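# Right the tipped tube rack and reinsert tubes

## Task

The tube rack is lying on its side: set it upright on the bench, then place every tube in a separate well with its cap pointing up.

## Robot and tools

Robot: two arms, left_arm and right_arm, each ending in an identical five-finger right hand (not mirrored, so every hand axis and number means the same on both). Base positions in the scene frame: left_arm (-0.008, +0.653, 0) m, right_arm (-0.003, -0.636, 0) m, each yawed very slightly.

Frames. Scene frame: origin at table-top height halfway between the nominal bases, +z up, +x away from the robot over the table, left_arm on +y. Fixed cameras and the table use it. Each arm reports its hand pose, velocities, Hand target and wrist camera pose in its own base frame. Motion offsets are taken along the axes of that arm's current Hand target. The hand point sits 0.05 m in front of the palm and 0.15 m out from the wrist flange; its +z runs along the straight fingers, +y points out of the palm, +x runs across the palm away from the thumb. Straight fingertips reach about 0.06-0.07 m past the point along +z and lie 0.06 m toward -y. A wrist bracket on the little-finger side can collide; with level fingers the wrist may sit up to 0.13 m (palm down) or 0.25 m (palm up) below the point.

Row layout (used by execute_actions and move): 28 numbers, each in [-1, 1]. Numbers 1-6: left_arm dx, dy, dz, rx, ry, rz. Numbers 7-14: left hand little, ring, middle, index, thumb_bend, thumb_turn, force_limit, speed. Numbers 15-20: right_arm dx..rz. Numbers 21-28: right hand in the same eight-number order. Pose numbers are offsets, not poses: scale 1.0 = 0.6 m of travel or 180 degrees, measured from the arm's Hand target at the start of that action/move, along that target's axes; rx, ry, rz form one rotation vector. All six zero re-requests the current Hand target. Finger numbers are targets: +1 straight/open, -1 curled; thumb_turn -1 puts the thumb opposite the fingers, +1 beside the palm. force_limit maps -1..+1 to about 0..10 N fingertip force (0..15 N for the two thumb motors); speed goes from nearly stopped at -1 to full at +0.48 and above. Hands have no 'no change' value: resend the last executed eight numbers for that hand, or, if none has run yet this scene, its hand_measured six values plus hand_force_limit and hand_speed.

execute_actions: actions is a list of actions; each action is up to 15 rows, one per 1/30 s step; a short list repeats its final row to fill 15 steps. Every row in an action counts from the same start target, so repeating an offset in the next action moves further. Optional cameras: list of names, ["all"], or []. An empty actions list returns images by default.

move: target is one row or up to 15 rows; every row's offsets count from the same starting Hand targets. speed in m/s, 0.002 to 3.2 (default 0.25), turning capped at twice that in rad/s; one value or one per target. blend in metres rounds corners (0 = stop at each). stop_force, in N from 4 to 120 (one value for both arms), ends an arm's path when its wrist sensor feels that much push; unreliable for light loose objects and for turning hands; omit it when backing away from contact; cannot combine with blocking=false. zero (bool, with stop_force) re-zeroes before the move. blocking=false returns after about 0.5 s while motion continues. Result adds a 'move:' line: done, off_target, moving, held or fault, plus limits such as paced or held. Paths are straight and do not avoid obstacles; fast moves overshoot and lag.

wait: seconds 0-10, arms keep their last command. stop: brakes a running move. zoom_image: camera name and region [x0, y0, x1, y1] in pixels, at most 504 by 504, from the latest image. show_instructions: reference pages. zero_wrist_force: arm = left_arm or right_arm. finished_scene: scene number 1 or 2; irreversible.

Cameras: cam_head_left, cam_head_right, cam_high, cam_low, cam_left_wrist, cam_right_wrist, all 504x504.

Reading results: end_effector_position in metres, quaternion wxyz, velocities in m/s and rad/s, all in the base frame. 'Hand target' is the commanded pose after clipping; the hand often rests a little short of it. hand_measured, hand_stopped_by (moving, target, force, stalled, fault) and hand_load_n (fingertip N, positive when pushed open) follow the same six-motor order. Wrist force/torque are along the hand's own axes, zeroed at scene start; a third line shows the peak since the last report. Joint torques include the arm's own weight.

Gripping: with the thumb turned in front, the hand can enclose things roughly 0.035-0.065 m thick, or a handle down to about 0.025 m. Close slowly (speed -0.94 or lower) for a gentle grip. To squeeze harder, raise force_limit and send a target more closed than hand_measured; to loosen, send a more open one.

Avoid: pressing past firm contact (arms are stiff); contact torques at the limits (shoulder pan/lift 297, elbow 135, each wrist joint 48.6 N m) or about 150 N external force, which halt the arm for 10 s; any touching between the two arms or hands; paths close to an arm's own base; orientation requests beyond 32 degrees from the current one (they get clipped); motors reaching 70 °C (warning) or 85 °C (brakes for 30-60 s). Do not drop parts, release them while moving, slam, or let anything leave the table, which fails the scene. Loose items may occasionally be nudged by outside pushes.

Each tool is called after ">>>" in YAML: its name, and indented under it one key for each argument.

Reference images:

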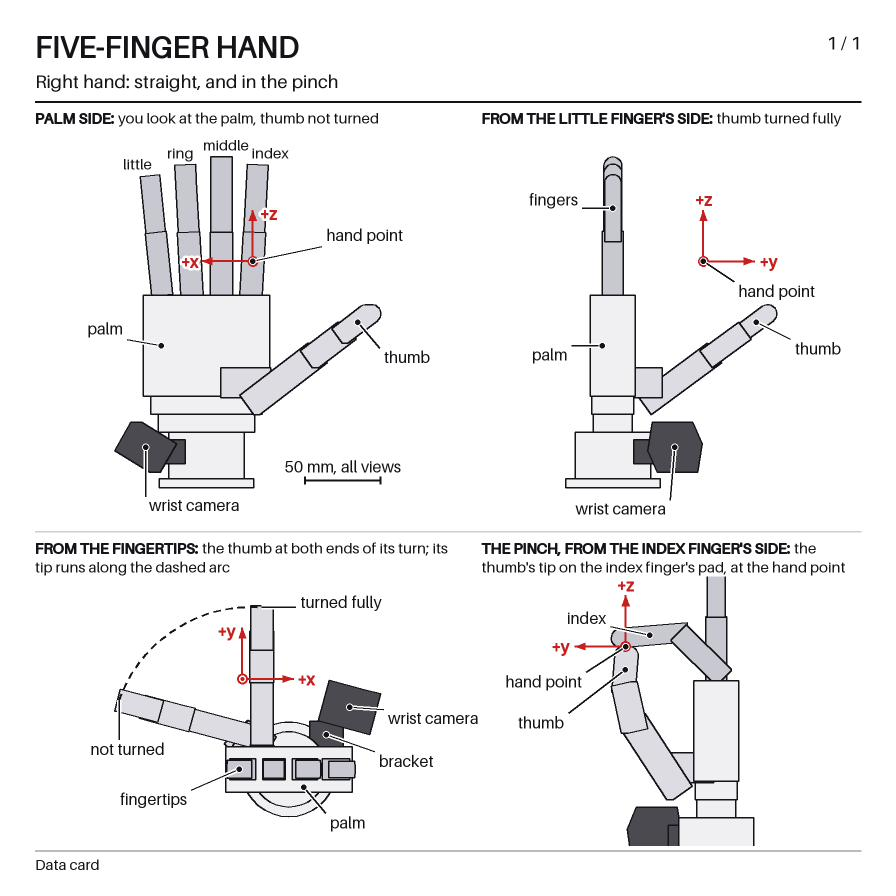

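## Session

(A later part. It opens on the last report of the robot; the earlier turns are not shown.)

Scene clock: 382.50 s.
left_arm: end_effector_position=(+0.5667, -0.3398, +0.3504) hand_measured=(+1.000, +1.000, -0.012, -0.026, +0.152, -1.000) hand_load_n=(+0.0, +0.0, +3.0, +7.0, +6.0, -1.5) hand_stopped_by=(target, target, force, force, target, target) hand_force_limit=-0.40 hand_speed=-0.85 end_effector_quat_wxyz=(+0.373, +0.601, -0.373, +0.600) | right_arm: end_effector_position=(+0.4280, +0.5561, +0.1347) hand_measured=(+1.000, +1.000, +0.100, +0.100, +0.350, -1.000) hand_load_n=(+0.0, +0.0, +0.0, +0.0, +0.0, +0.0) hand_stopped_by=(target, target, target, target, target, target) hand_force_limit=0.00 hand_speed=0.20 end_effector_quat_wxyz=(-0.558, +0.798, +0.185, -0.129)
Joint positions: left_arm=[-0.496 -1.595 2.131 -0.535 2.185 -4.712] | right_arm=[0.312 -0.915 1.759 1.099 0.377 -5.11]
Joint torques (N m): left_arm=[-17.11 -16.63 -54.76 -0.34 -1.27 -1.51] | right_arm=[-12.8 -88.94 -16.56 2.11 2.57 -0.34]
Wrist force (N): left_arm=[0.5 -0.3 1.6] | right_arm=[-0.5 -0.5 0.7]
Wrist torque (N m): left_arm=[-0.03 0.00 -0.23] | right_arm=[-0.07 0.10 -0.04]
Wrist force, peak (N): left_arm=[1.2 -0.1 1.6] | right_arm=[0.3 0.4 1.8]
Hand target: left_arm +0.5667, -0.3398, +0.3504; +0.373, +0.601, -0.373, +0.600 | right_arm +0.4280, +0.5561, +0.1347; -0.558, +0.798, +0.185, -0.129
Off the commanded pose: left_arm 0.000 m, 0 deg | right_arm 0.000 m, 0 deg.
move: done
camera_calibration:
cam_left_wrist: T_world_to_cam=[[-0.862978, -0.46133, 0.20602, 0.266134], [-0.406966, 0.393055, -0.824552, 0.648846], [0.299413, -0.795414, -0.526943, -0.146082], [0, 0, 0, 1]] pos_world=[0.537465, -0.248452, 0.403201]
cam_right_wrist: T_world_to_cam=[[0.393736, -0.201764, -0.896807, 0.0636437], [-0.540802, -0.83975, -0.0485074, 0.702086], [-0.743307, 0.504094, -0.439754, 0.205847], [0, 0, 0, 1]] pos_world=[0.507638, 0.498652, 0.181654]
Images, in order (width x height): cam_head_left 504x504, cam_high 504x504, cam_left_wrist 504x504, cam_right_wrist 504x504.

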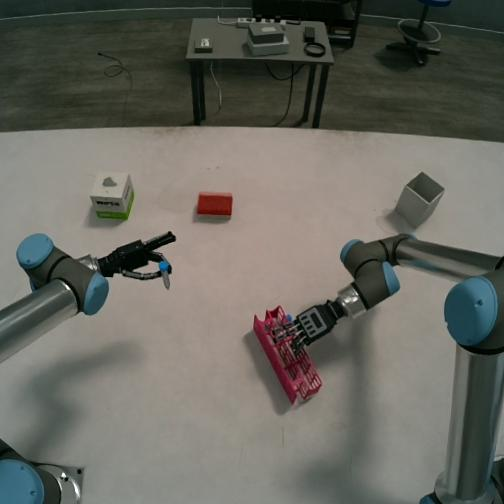

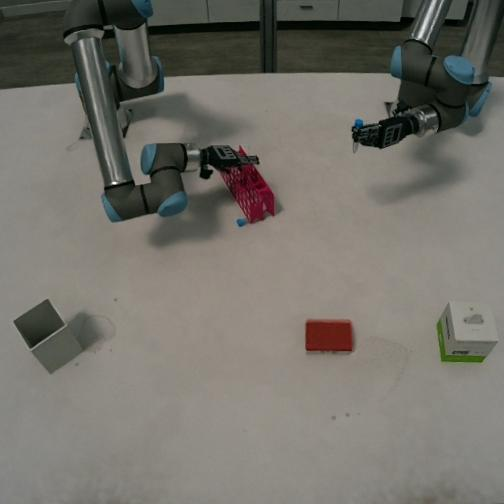

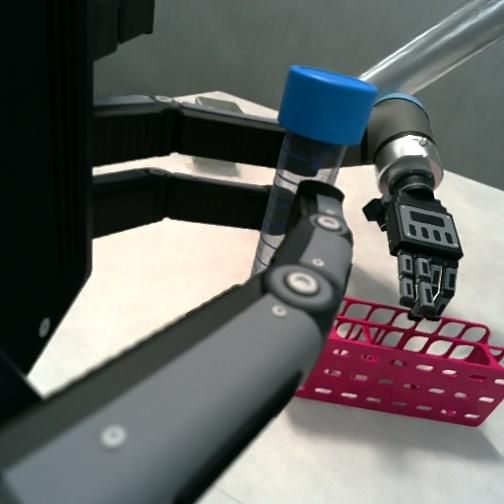

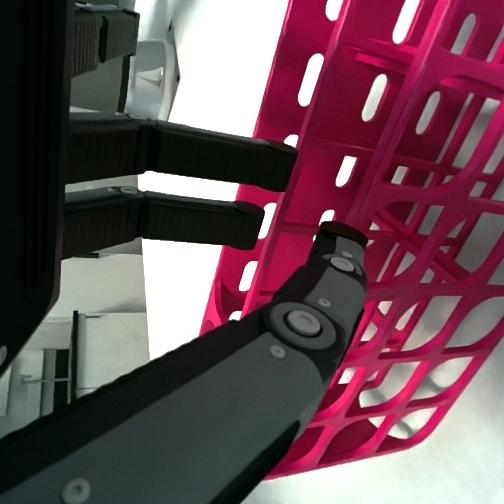

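>>> move:
  target: [0,0,0,0,0,0,1,1,-0.3,-0.3,0.15,-1,-0.4,-0.85,0,0.0658,0.0239,0,0,0,1,1,0.1,0.1,0.35,-1,0,0.2]
  speed: 0.05
  stop_force: 4
  cameras: ["cam_head_left","cam_high","cam_right_wrist","cam_left_wrist","cam_low"]

>>> zoom_image:
  camera: "cam_right_wrist"
  region: [150, 50, 504, 404]

>>> zoom_image:
  camera: "cam_left_wrist"
  region: [304, 200, 504, 400]

>>> zoom_image:
  camera: "cam_low"
  region: [300, 200, 450, 350]

Scene clock: 398.40 s.
left_arm: end_effector_position=(+0.5667, -0.3398, +0.3504) hand_measured=(+1.000, +1.000, -0.012, -0.026, +0.152, -1.000) hand_load_n=(+0.0, +0.0, +3.0, +7.5, +6.0, -2.0) hand_stopped_by=(target, target, force, force, target, target) hand_force_limit=-0.40 hand_speed=-0.85 end_effector_quat_wxyz=(+0.373, +0.601, -0.373, +0.600) | right_arm: end_effector_position=(+0.4281, +0.5560, +0.0927) hand_measured=(+1.000, +1.000, +0.100, +0.100, +0.350, -1.000) hand_load_n=(+0.0, +0.0, +0.0, +0.0, +0.0, +0.0) hand_stopped_by=(target, target, target, target, target, target) hand_force_limit=0.00 hand_speed=0.20 end_effector_quat_wxyz=(-0.558, +0.798, +0.185, -0.129)
Joint positions: left_arm=[-0.496 -1.595 2.131 -0.535 2.185 -4.712] | right_arm=[0.312 -0.862 1.764 1.041 0.377 -5.111]
Joint torques (N m): left_arm=[-17.25 -14.71 -56.26 -0.53 -0.51 -1.31] | right_arm=[-4.97 -90.73 -27.97 6.68 0.97 1.28]
Wrist force (N): left_arm=[1.0 -0.3 1.3] | right_arm=[-0.3 -0.7 0.6]
Wrist torque (N m): left_arm=[-0.01 -0.05 -0.21] | right_arm=[-0.10 0.05 -0.04]
Wrist force, peak (N): left_arm=[1.5 -0.1 1.5] | right_arm=[-0.1 -0.8 1.0]
Hand target: left_arm +0.5667, -0.3398, +0.3504; +0.373, +0.601, -0.373, +0.600 | right_arm +0.4281, +0.5560, +0.0927; -0.558, +0.798, +0.185, -0.129
Off the commanded pose: left_arm 0.000 m, 0 deg | right_arm 0.000 m, 0 deg.
move: done
camera_calibration:
cam_left_wrist: T_world_to_cam=[[-0.862978, -0.46133, 0.20602, 0.266134], [-0.406966, 0.393055, -0.824552, 0.648846], [0.299413, -0.795414, -0.526943, -0.146082], [0, 0, 0, 1]] pos_world=[0.537465, -0.248452, 0.403201]
cam_right_wrist: T_world_to_cam=[[0.393677, -0.201856, -0.896812, 0.0260349], [-0.540844, -0.839729, -0.0484085, 0.699961], [-0.743308, 0.504093, -0.439755, 0.187429], [0, 0, 0, 1]] pos_world=[0.507637, 0.498552, 0.139655]
Images, in order (width x height): cam_head_left 504x504, cam_high 504x504, cam_low 504x504, cam_left_wrist 504x504, cam_right_wrist 504x504.

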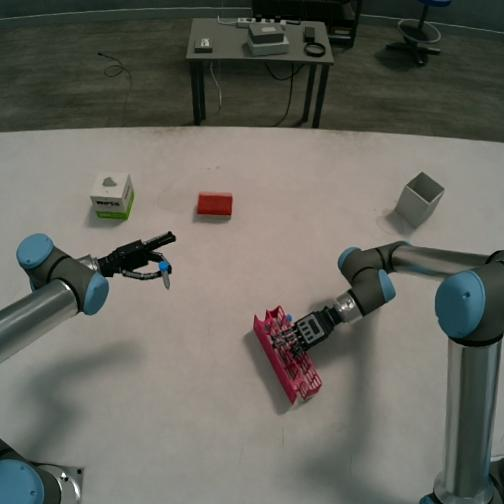

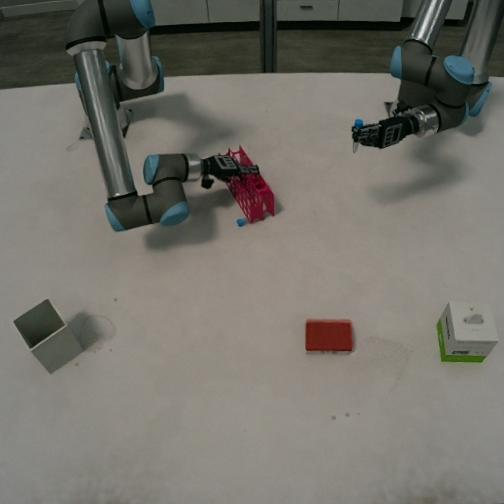

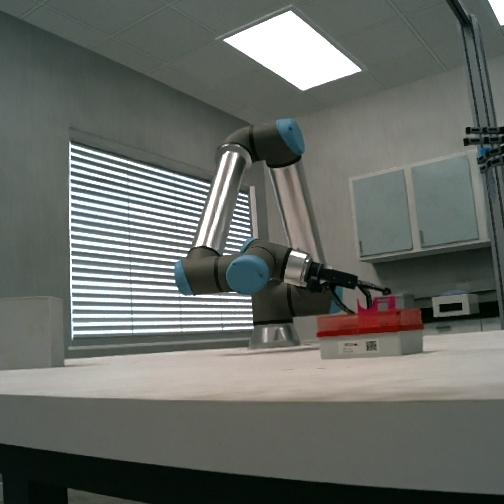

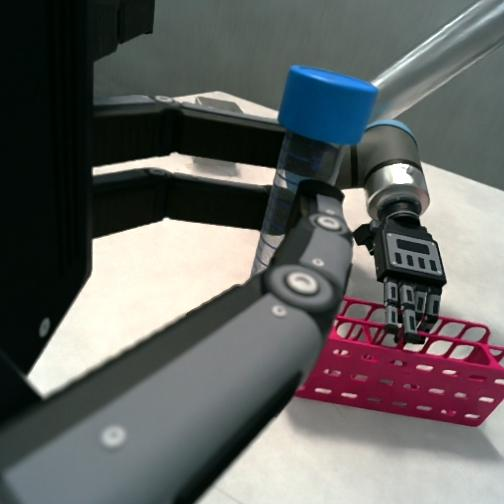

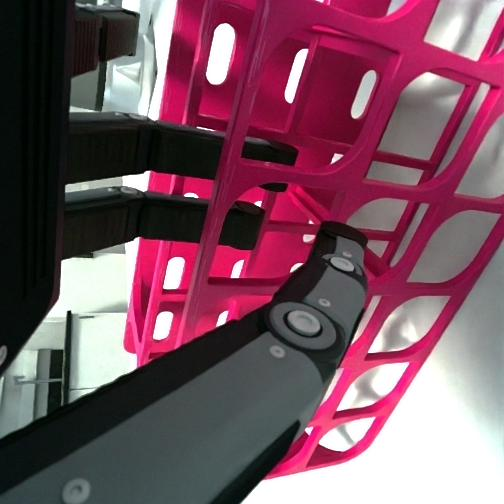

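Scaled by 1.424 from the camera's 504x504 image, which has a finer 720x720 frame.

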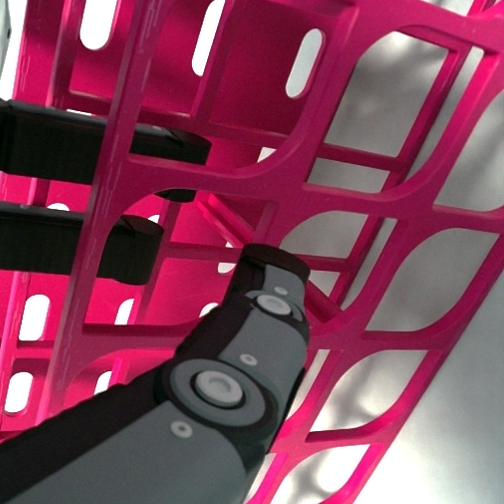

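Scaled by 2.520 from the camera's 504x504 image, which has a finer 720x720 frame.

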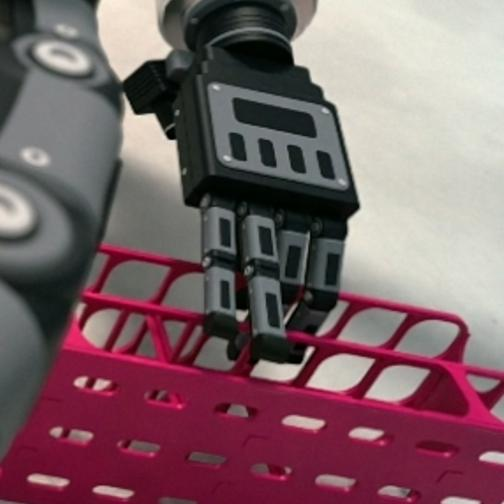

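Scaled by 3.360 from the camera's 504x504 image, which has a finer 720x720 frame.

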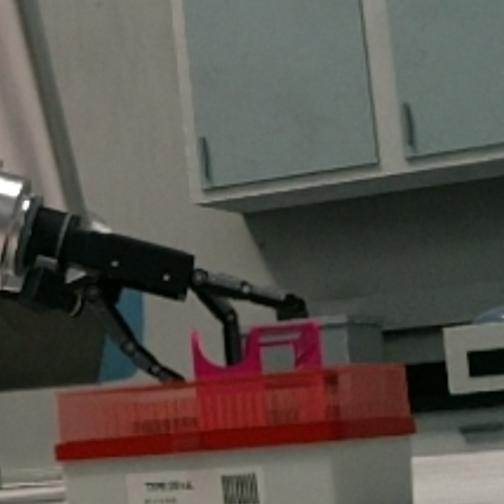

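>>> move:
  target: [0,0,0,0,0,0,1,1,-0.3,-0.3,0.15,-1,-0.4,-0.85,0,0,0,0,0,0,1,1,-0.4,-0.4,0.1,-1,0,-0.8]
  speed: 0.05
  cameras: ["cam_right_wrist","cam_low"]

>>> zoom_image:
  camera: "cam_right_wrist"
  region: [150, 50, 504, 404]

>>> zoom_image:
  camera: "cam_low"
  region: [300, 200, 450, 350]

Scene clock: 404.93 s.
left_arm: end_effector_position=(+0.5667, -0.3398, +0.3504) hand_measured=(+1.000, +1.000, -0.012, -0.026, +0.152, -1.000) hand_load_n=(+0.0, +0.0, +3.0, +7.0, +6.0, -1.5) hand_stopped_by=(target, target, force, force, target, target) hand_force_limit=-0.40 hand_speed=-0.85 end_effector_quat_wxyz=(+0.373, +0.601, -0.373, +0.600) | right_arm: end_effector_position=(+0.4281, +0.5560, +0.0927) hand_measured=(+1.000, +1.000, -0.248, -0.286, +0.156, -1.000) hand_load_n=(+0.0, +0.0, +5.0, +6.0, +7.5, -1.5) hand_stopped_by=(target, target, force, force, force, target) hand_force_limit=0.00 hand_speed=-0.80 end_effector_quat_wxyz=(-0.558, +0.798, +0.185, -0.129)
Joint positions: left_arm=[-0.496 -1.595 2.131 -0.535 2.185 -4.712] | right_arm=[0.312 -0.862 1.764 1.041 0.377 -5.111]
Joint torques (N m): left_arm=[-16.91 -16.01 -55.59 0.03 0.55 -0.98] | right_arm=[3.13 -91.24 -28.71 6.3 -4.48 1.22]
Wrist force (N): left_arm=[1.0 -0.3 1.5] | right_arm=[0.3 0.0 0.5]
Wrist torque (N m): left_arm=[-0.02 -0.05 -0.21] | right_arm=[0.04 -0.02 0.02]
Wrist force, peak (N): left_arm=[1.2 -0.4 1.7] | right_arm=[-0.1 0.0 1.7]
Hand target: left_arm +0.5667, -0.3398, +0.3504; +0.373, +0.601, -0.373, +0.600 | right_arm +0.4281, +0.5560, +0.0927; -0.558, +0.798, +0.185, -0.129
Off the commanded pose: left_arm 0.000 m, 0 deg | right_arm 0.000 m, 0 deg.
move: done
camera_calibration:
cam_right_wrist: T_world_to_cam=[[0.393726, -0.20178, -0.896808, 0.0259712], [-0.540809, -0.839747, -0.0484901, 0.699964], [-0.743307, 0.504094, -0.439754, 0.187428], [0, 0, 0, 1]] pos_world=[0.507638, 0.498552, 0.139655]
Images, in order (width x height): cam_low 504x504, cam_right_wrist 504x504.

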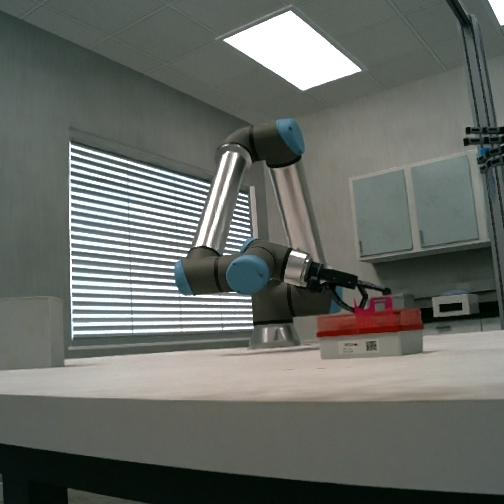

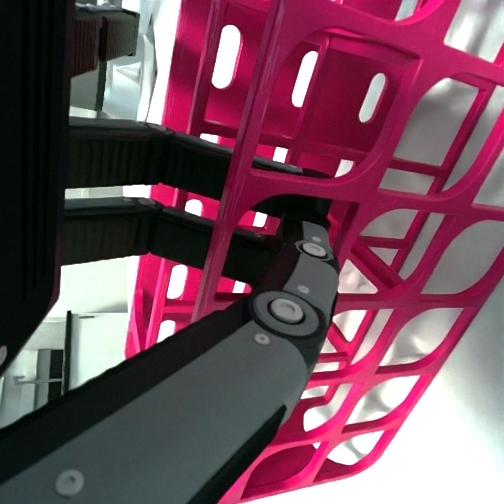

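Scaled by 1.424 from the camera's 504x504 image, which has a finer 720x720 frame.

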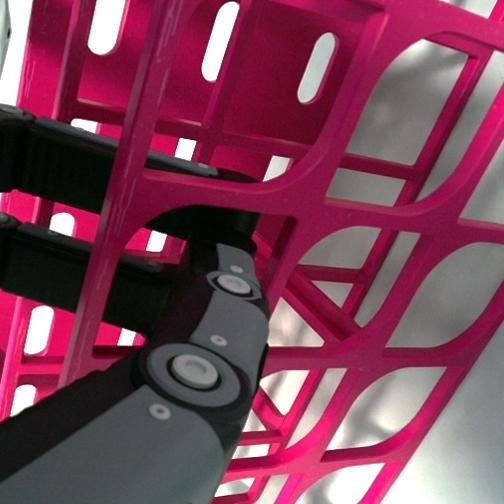

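Scaled by 3.360 from the camera's 504x504 image, which has a finer 720x720 frame.

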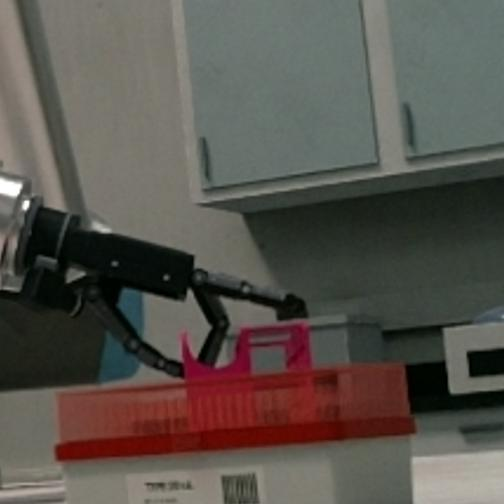

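>>> move:
  target:
    - [0,0,0,0,0,0,1,1,-0.3,-0.3,0.15,-1,-0.4,-0.85,0,-0.0036,-0.0013,0,0,0,0.6,0.6,-0.4,-0.4,0.1,-1,0,-0.8]
    - [0,0,0,0,0,0,1,1,-0.3,-0.3,0.15,-1,-0.4,-0.85,0,-0.0462,0.0317,-0.0833,0,0,0.6,0.6,-0.4,-0.4,0.1,-1,0,-0.8]
    - [0,0,0,0,0,0,1,1,-0.3,-0.3,0.15,-1,-0.4,-0.85,0,-0.0787,0.0743,-0.1667,0,0,0.6,0.6,-0.4,-0.4,0.1,-1,0,-0.8]
    - [0,0,0,0,0,0,1,1,-0.3,-0.3,0.15,-1,-0.4,-0.85,0,-0.0990,0.1242,-0.25,0,0,0.6,0.6,-0.4,-0.4,0.1,-1,0,-0.8]
  blend: [0.001,0.01,0.01,0]
  speed: 0.1
  cameras: ["all"]

>>> zoom_image:
  camera: "cam_left_wrist"
  region: [254, 150, 504, 400]

>>> zoom_image:
  camera: "cam_head_left"
  region: [230, 290, 350, 410]

>>> zoom_image:
  camera: "cam_high"
  region: [180, 110, 320, 250]

Scene clock: 458.07 s.
left_arm: end_effector_position=(+0.5667, -0.3398, +0.3504) hand_measured=(+1.000, +1.000, -0.012, -0.026, +0.152, -1.000) hand_load_n=(+0.0, +0.0, +3.0, +7.0, +6.0, -2.0) hand_stopped_by=(target, target, force, force, target, target) hand_force_limit=-0.40 hand_speed=-0.85 end_effector_quat_wxyz=(+0.373, +0.601, -0.373, +0.600) | right_arm: end_effector_position=(+0.3883, +0.6372, +0.1228) hand_measured=(+0.600, +0.600, -0.248, -0.286, +0.156, -1.000) hand_load_n=(+0.0, +0.0, +5.5, +6.0, +7.0, -1.5) hand_stopped_by=(target, target, force, force, force, target) hand_force_limit=0.00 hand_speed=-0.80 end_effector_quat_wxyz=(-0.210, +0.951, +0.220, -0.049)
Joint positions: left_arm=[-0.496 -1.595 2.131 -0.535 2.185 -4.712] | right_arm=[0.699 -0.971 1.489 0.942 1.149 -4.445]
Joint torques (N m): left_arm=[-11.3 -15.69 -55.01 -0.52 2.3 -0.58] | right_arm=[-0.19 -93.71 -29.09 2.04 -1.76 -3.84]
Wrist force (N): left_arm=[0.7 -0.1 1.3] | right_arm=[-0.3 -0.1 0.7]
Wrist torque (N m): left_arm=[0.02 -0.02 -0.21] | right_arm=[-0.06 0.13 -0.13]
Wrist force, peak (N): left_arm=[0.9 -0.3 1.8] | right_arm=[-0.1 -2.1 -1.3]
Hand target: left_arm +0.5667, -0.3398, +0.3504; +0.373, +0.601, -0.373, +0.600 | right_arm +0.3883, +0.6372, +0.1229; -0.210, +0.951, +0.220, -0.049
Off the commanded pose: left_arm 0.000 m, 0 deg | right_arm 0.000 m, 0 deg.
move: done; blend cut to 0 m at target 1
camera_calibration:
cam_left_wrist: T_world_to_cam=[[-0.862978, -0.46133, 0.20602, 0.266134], [-0.406966, 0.393055, -0.824552, 0.648846], [0.299413, -0.795414, -0.526943, -0.146082], [0, 0, 0, 1]] pos_world=[0.537465, -0.248452, 0.403201]
cam_right_wrist: T_world_to_cam=[[0.626924, -0.678077, -0.383637, 0.234984], [-0.592129, -0.734728, 0.330995, 0.654476], [-0.506309, 0.0196539, -0.862128, 0.398757], [0, 0, 0, 1]] pos_world=[0.442112, 0.632362, 0.217299]

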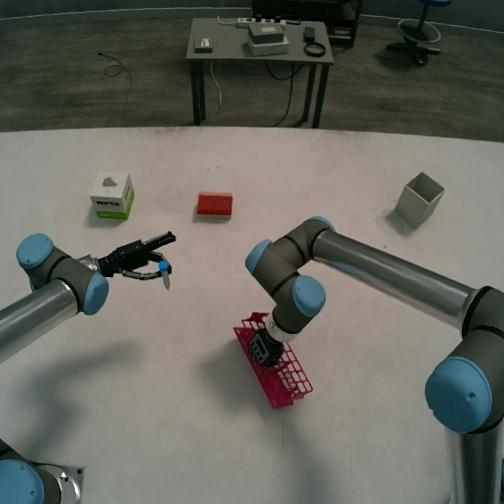

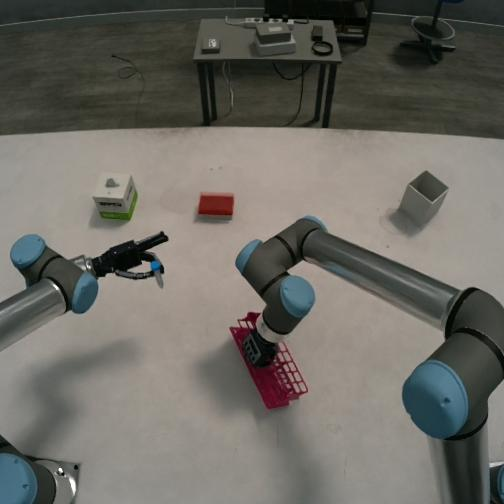

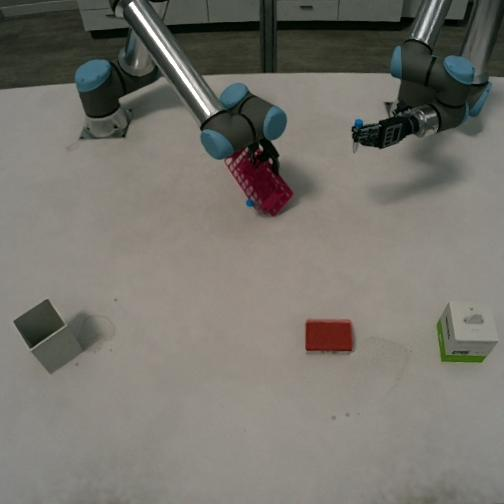

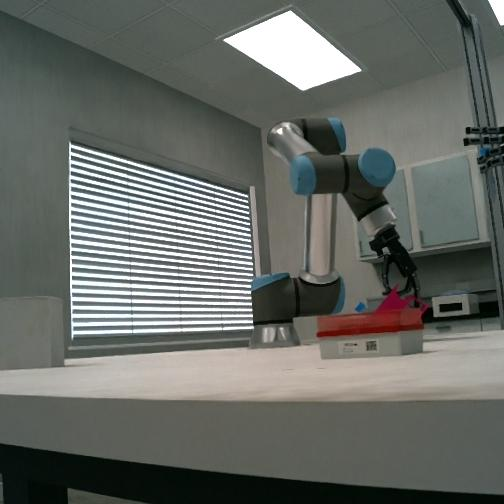

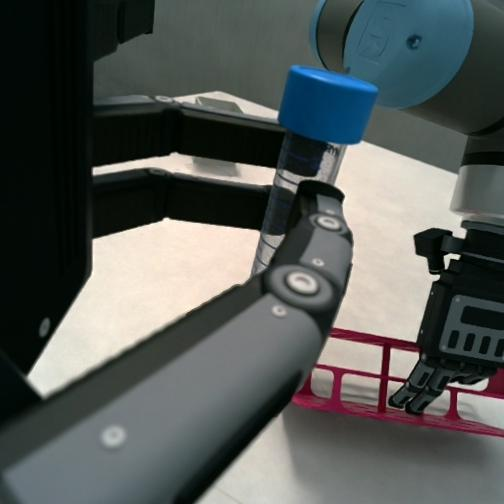

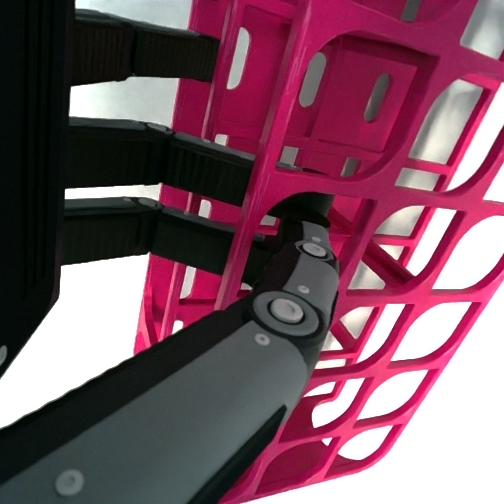

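Scaled by 2.016 from the camera's 504x504 image, which has a finer 720x720 frame.

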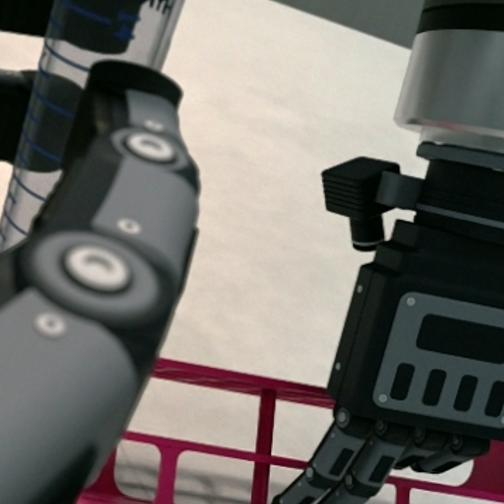

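Scaled by 4.200 from the camera's 504x504 image, which has a finer 720x720 frame.

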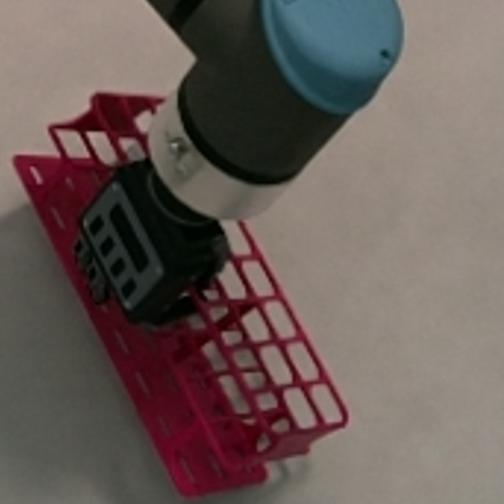

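Scaled by 3.600 from the camera's 504x504 image, which has a finer 720x720 frame.

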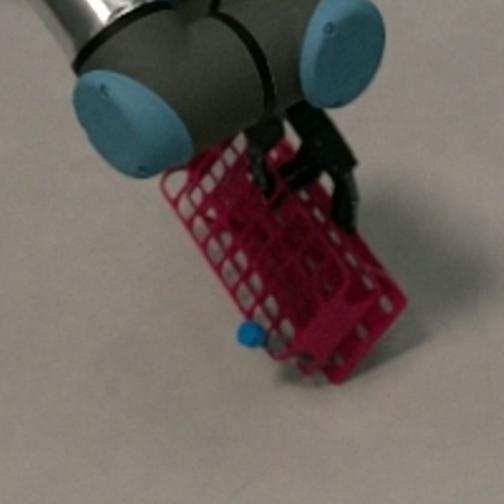

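>>> move:
  target:
    - [0,0,0,0,0,0,1,1,-0.3,-0.3,0.15,-1,-0.4,-0.85,0,-0.0427,0.0328,-0.0833,0,0,0.6,0.6,-0.4,-0.4,0.1,-1,0,-0.8]
    - [0,0,0,0,0,0,1,1,-0.3,-0.3,0.15,-1,-0.4,-0.85,0,-0.0752,0.0757,-0.1667,0,0,0.6,0.6,-0.4,-0.4,0.1,-1,0,-0.8]
    - [0,0,0,0,0,0,1,1,-0.3,-0.3,0.15,-1,-0.4,-0.85,0,-0.0977,0.1210,-0.25,0,0,0.6,0.6,-0.4,-0.4,0.1,-1,0,-0.8]
  blend: [0.01,0.01,0]
  speed: 0.1
  cameras: ["all"]

>>> zoom_image:
  camera: "cam_head_left"
  region: [200, 290, 340, 430]

>>> zoom_image:
  camera: "cam_high"
  region: [180, 110, 320, 250]

>>> zoom_image:
  camera: "cam_low"
  region: [300, 200, 500, 400]

Scene clock: 474.63 s.
left_arm: end_effector_position=(+0.5667, -0.3398, +0.3504) hand_measured=(+1.000, +1.000, -0.012, -0.026, +0.152, -1.000) hand_load_n=(+0.0, +0.0, +3.5, +7.0, +6.0, -1.5) hand_stopped_by=(target, target, force, force, target, target) hand_force_limit=-0.40 hand_speed=-0.85 end_effector_quat_wxyz=(+0.373, +0.601, -0.373, +0.600) | right_arm: end_effector_position=(+0.3514, +0.7124, +0.0818) hand_measured=(+0.600, +0.600, -0.248, -0.286, +0.156, -1.000) hand_load_n=(+0.0, +0.0, +5.5, +7.0, +7.0, -1.5) hand_stopped_by=(target, target, force, force, force, target) hand_force_limit=0.00 hand_speed=-0.80 end_effector_quat_wxyz=(+0.170, +0.959, +0.222, +0.039)
Joint positions: left_arm=[-0.496 -1.595 2.131 -0.535 2.185 -4.712] | right_arm=[1.029 -0.617 1.063 1.321 1.863 -4.11]
Joint torques (N m): left_arm=[-11.72 -15.83 -54.17 -0.67 2.55 -0.1] | right_arm=[-11.93 -113.77 -27.66 3.26 -2.8 -4.04]
Wrist force (N): left_arm=[0.9 0.0 1.4] | right_arm=[0.1 0.2 1.0]
Wrist torque (N m): left_arm=[0.03 -0.04 -0.20] | right_arm=[0.02 0.11 -0.04]
Wrist force, peak (N): left_arm=[1.3 -0.3 1.6] | right_arm=[0.7 -0.3 2.6]
Hand target: left_arm +0.5667, -0.3398, +0.3504; +0.373, +0.601, -0.373, +0.600 | right_arm +0.3515, +0.7124, +0.0818; +0.170, +0.959, +0.222, +0.039
Off the commanded pose: left_arm 0.000 m, 0 deg | right_arm 0.000 m, 0 deg.
move: done
camera_calibration:
cam_left_wrist: T_world_to_cam=[[-0.862978, -0.46133, 0.20602, 0.266134], [-0.406966, 0.393055, -0.824552, 0.648846], [0.299413, -0.795414, -0.526943, -0.146082], [0, 0, 0, 1]] pos_world=[0.537465, -0.248452, 0.403201]
cam_right_wrist: T_world_to_cam=[[0.632445, -0.688789, 0.354379, 0.238689], [-0.746459, -0.419737, 0.516352, 0.516146], [-0.206911, -0.591093, -0.779613, 0.666395], [0, 0, 0, 1]] pos_world=[0.372209, 0.774954, 0.168431]

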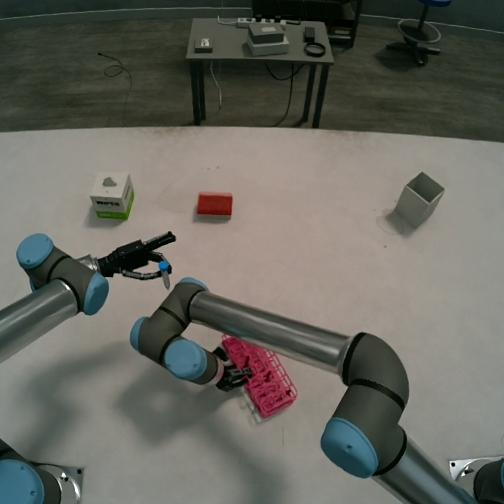

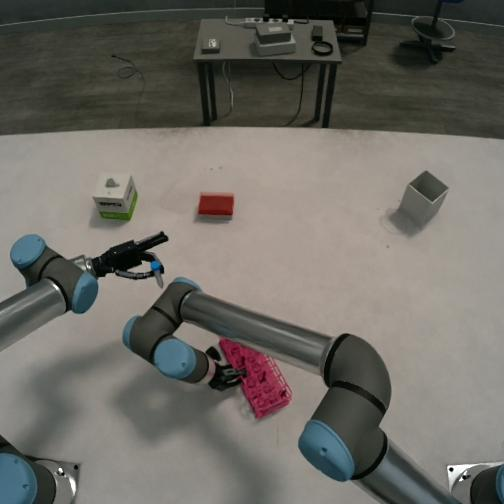

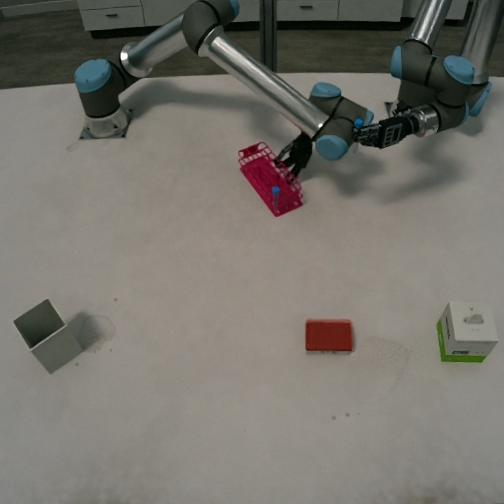

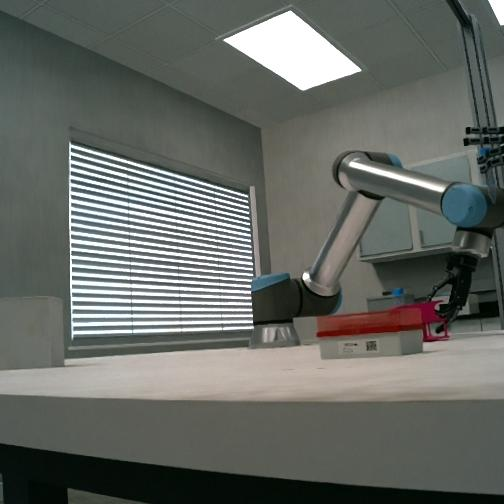

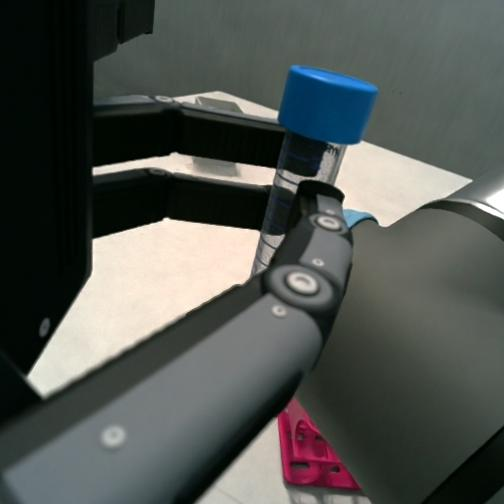

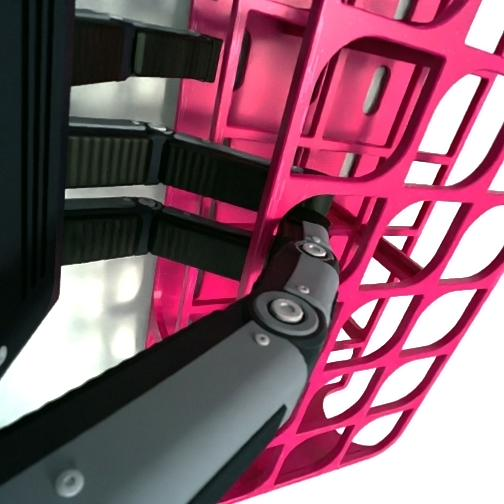

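Scaled by 3.600 from the camera's 504x504 image, which has a finer 720x720 frame.

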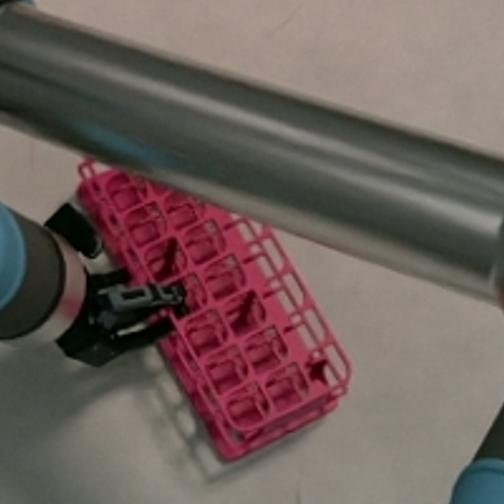

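Scaled by 3.600 from the camera's 504x504 image, which has a finer 720x720 frame.

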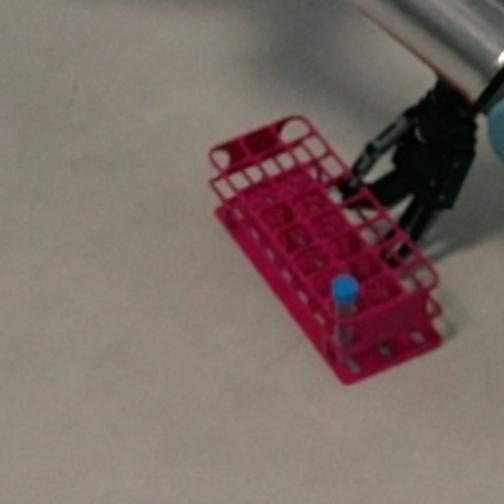

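Scaled by 2.520 from the camera's 504x504 image, which has a finer 720x720 frame.

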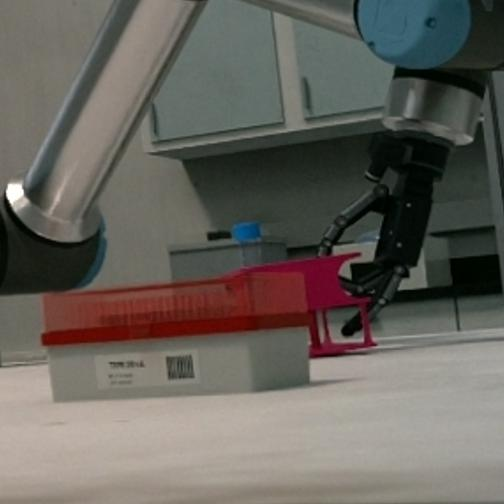

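>>> move:
  target: [0,0,0,0,0,0,1,1,-0.3,-0.3,0.15,-1,-0.4,-0.85,0,-0.0057,0.0157,0,0,0,0.6,0.6,-0.4,-0.4,0.1,-1,0,-0.8]
  speed: 0.02
  stop_force: 5
  cameras: ["cam_low","cam_high"]

>>> zoom_image:
  camera: "cam_low"
  region: [350, 250, 500, 400]

>>> zoom_image:
  camera: "cam_high"
  region: [220, 120, 320, 220]

Scene clock: 481.53 s.
left_arm: end_effector_position=(+0.5667, -0.3398, +0.3504) hand_measured=(+1.000, +1.000, -0.012, -0.026, +0.152, -1.000) hand_load_n=(+0.0, +0.0, +3.5, +7.0, +6.0, -1.5) hand_stopped_by=(target, target, force, force, target, target) hand_force_limit=-0.40 hand_speed=-0.85 end_effector_quat_wxyz=(+0.373, +0.601, -0.373, +0.600) | right_arm: end_effector_position=(+0.3515, +0.7124, +0.0718) hand_measured=(+0.600, +0.600, -0.248, -0.286, +0.156, -1.000) hand_load_n=(+0.0, +0.0, +5.5, +6.0, +7.0, -1.5) hand_stopped_by=(target, target, force, force, force, target) hand_force_limit=0.00 hand_speed=-0.80 end_effector_quat_wxyz=(+0.170, +0.959, +0.222, +0.039)
Joint positions: left_arm=[-0.496 -1.595 2.131 -0.535 2.185 -4.712] | right_arm=[1.029 -0.609 1.066 1.309 1.863 -4.11]
Joint torques (N m): left_arm=[-11.55 -17.03 -54.86 -0.3 3 0.17] | right_arm=[-12.03 -116.87 -40.55 7.07 1.95 -3.98]
Wrist force (N): left_arm=[1.0 -0.1 1.4] | right_arm=[0.6 0.7 0.1]
Wrist torque (N m): left_arm=[0.02 -0.05 -0.20] | right_arm=[-0.02 0.02 0.02]
Wrist force, peak (N): left_arm=[1.2 -0.1 1.6] | right_arm=[0.3 -0.2 2.4]
Hand target: left_arm +0.5667, -0.3398, +0.3504; +0.373, +0.601, -0.373, +0.600 | right_arm +0.3515, +0.7124, +0.0718; +0.170, +0.959, +0.222, +0.039
Off the commanded pose: left_arm 0.000 m, 0 deg | right_arm 0.000 m, 0 deg.
move: done
Images, in order (width x height): cam_high 504x504, cam_low 504x504.

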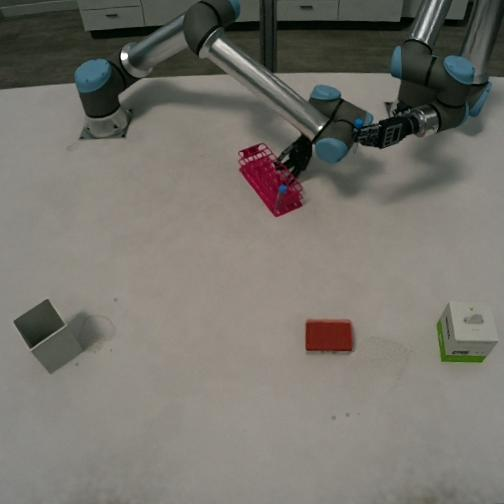

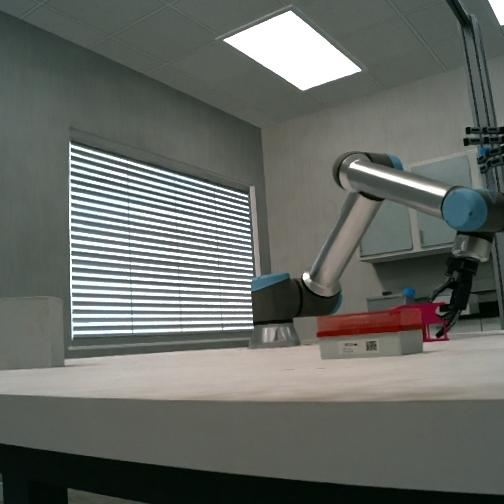

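Scaled by 3.360 from the camera's 504x504 image, which has a finer 720x720 frame.

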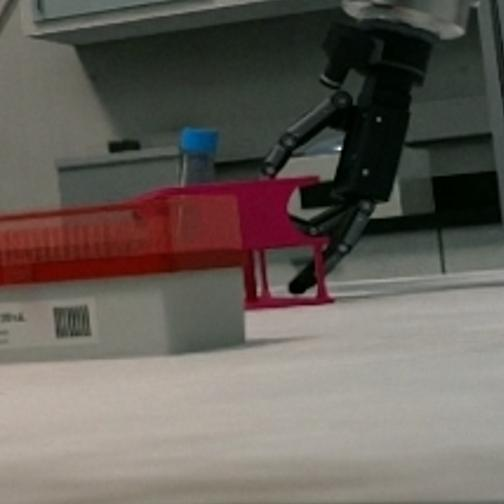

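Scaled by 5.040 from the camera's 504x504 image, which has a finer 720x720 frame.

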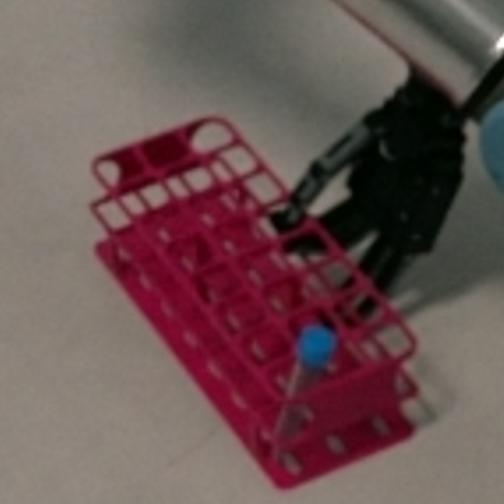

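>>> move:
  target: [0,0,0,0,0,0,1,1,-0.3,-0.3,0.15,-1,-0.4,-0.85,0,-0.0057,0.0157,0,0,0,0.6,0.6,-0.4,-0.4,0.1,-1,0,-0.8]
  speed: 0.015
  stop_force: 4
  cameras: ["cam_low","cam_high"]

>>> zoom_image:
  camera: "cam_low"
  region: [350, 250, 500, 400]

>>> zoom_image:
  camera: "cam_high"
  region: [220, 120, 320, 220]

Scene clock: 487.37 s.
left_arm: end_effector_position=(+0.5667, -0.3398, +0.3504) hand_measured=(+1.000, +1.000, -0.012, -0.026, +0.152, -1.000) hand_load_n=(+0.0, +0.0, +3.0, +7.0, +6.0, -1.5) hand_stopped_by=(target, target, force, force, target, target) hand_force_limit=-0.40 hand_speed=-0.85 end_effector_quat_wxyz=(+0.373, +0.601, -0.373, +0.600) | right_arm: end_effector_position=(+0.3515, +0.7125, +0.0697) hand_measured=(+0.600, +0.600, -0.248, -0.286, +0.156, -1.000) hand_load_n=(+0.0, -3.5, +5.5, +6.0, +7.0, -2.0) hand_stopped_by=(target, target, force, force, force, target) hand_force_limit=0.00 hand_speed=-0.80 end_effector_quat_wxyz=(+0.170, +0.959, +0.222, +0.039)
Joint positions: left_arm=[-0.496 -1.595 2.131 -0.535 2.185 -4.712] | right_arm=[1.029 -0.607 1.067 1.307 1.863 -4.11]
Joint torques (N m): left_arm=[-7.71 -17.48 -55.6 -1.09 2.86 0.5] | right_arm=[-11.01 -114.95 -39.57 6.25 3.41 -3.79]
Wrist force (N): left_arm=[0.8 0.2 1.5] | right_arm=[0.5 2.0 -1.6]
Wrist torque (N m): left_arm=[0.04 -0.04 -0.20] | right_arm=[-0.03 0.08 0.08]
Wrist force, peak (N): left_arm=[1.1 -0.1 1.7] | right_arm=[1.3 2.1 -9.8]
Hand target: left_arm +0.5667, -0.3398, +0.3504; +0.373, +0.601, -0.373, +0.600 | right_arm +0.3515, +0.7125, +0.0697; +0.170, +0.959, +0.222, +0.039 (not the last commanded pose)
Off the commanded pose: left_arm 0.000 m, 0 deg | right_arm 0.008 m, 0 deg.
move: contact (right_arm)
Images, in order (width x height): cam_high 504x504, cam_low 504x504.

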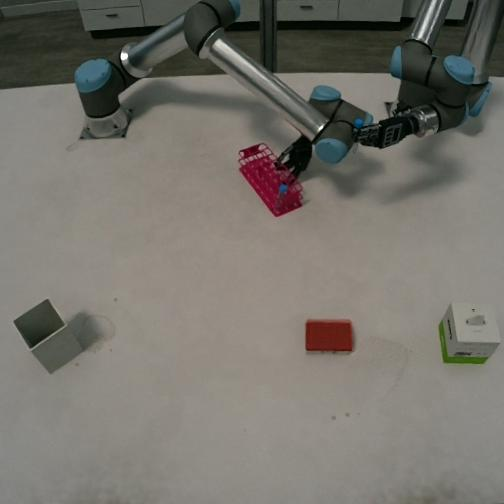

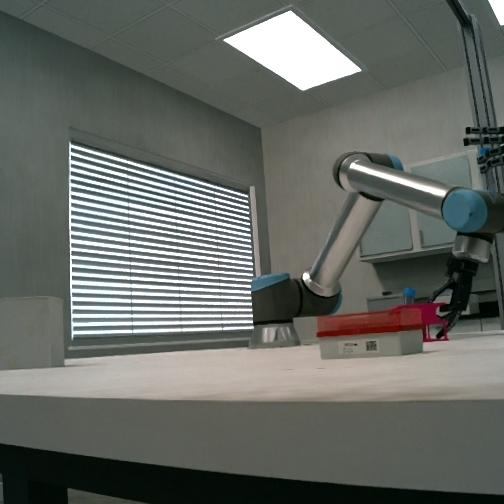

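Scaled by 3.360 from the camera's 504x504 image, which has a finer 720x720 frame.

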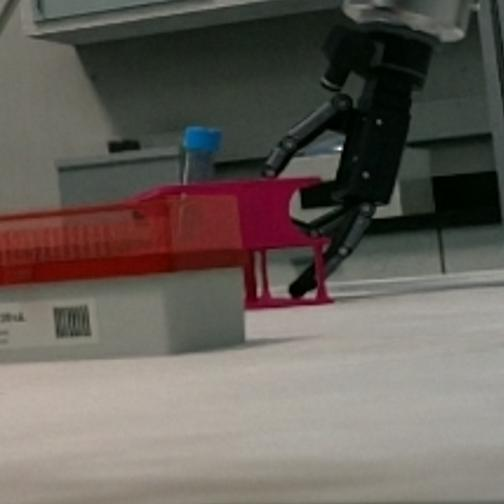

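Scaled by 5.040 from the camera's 504x504 image, which has a finer 720x720 frame.

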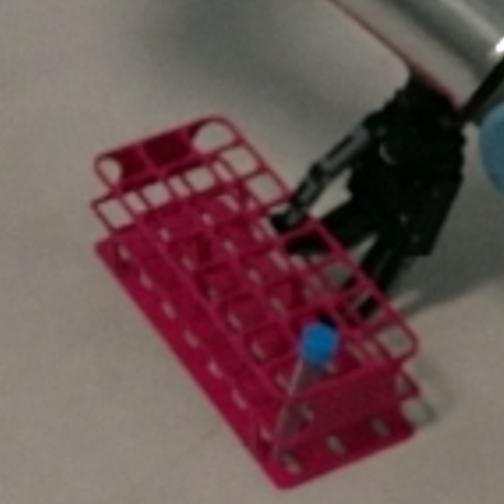

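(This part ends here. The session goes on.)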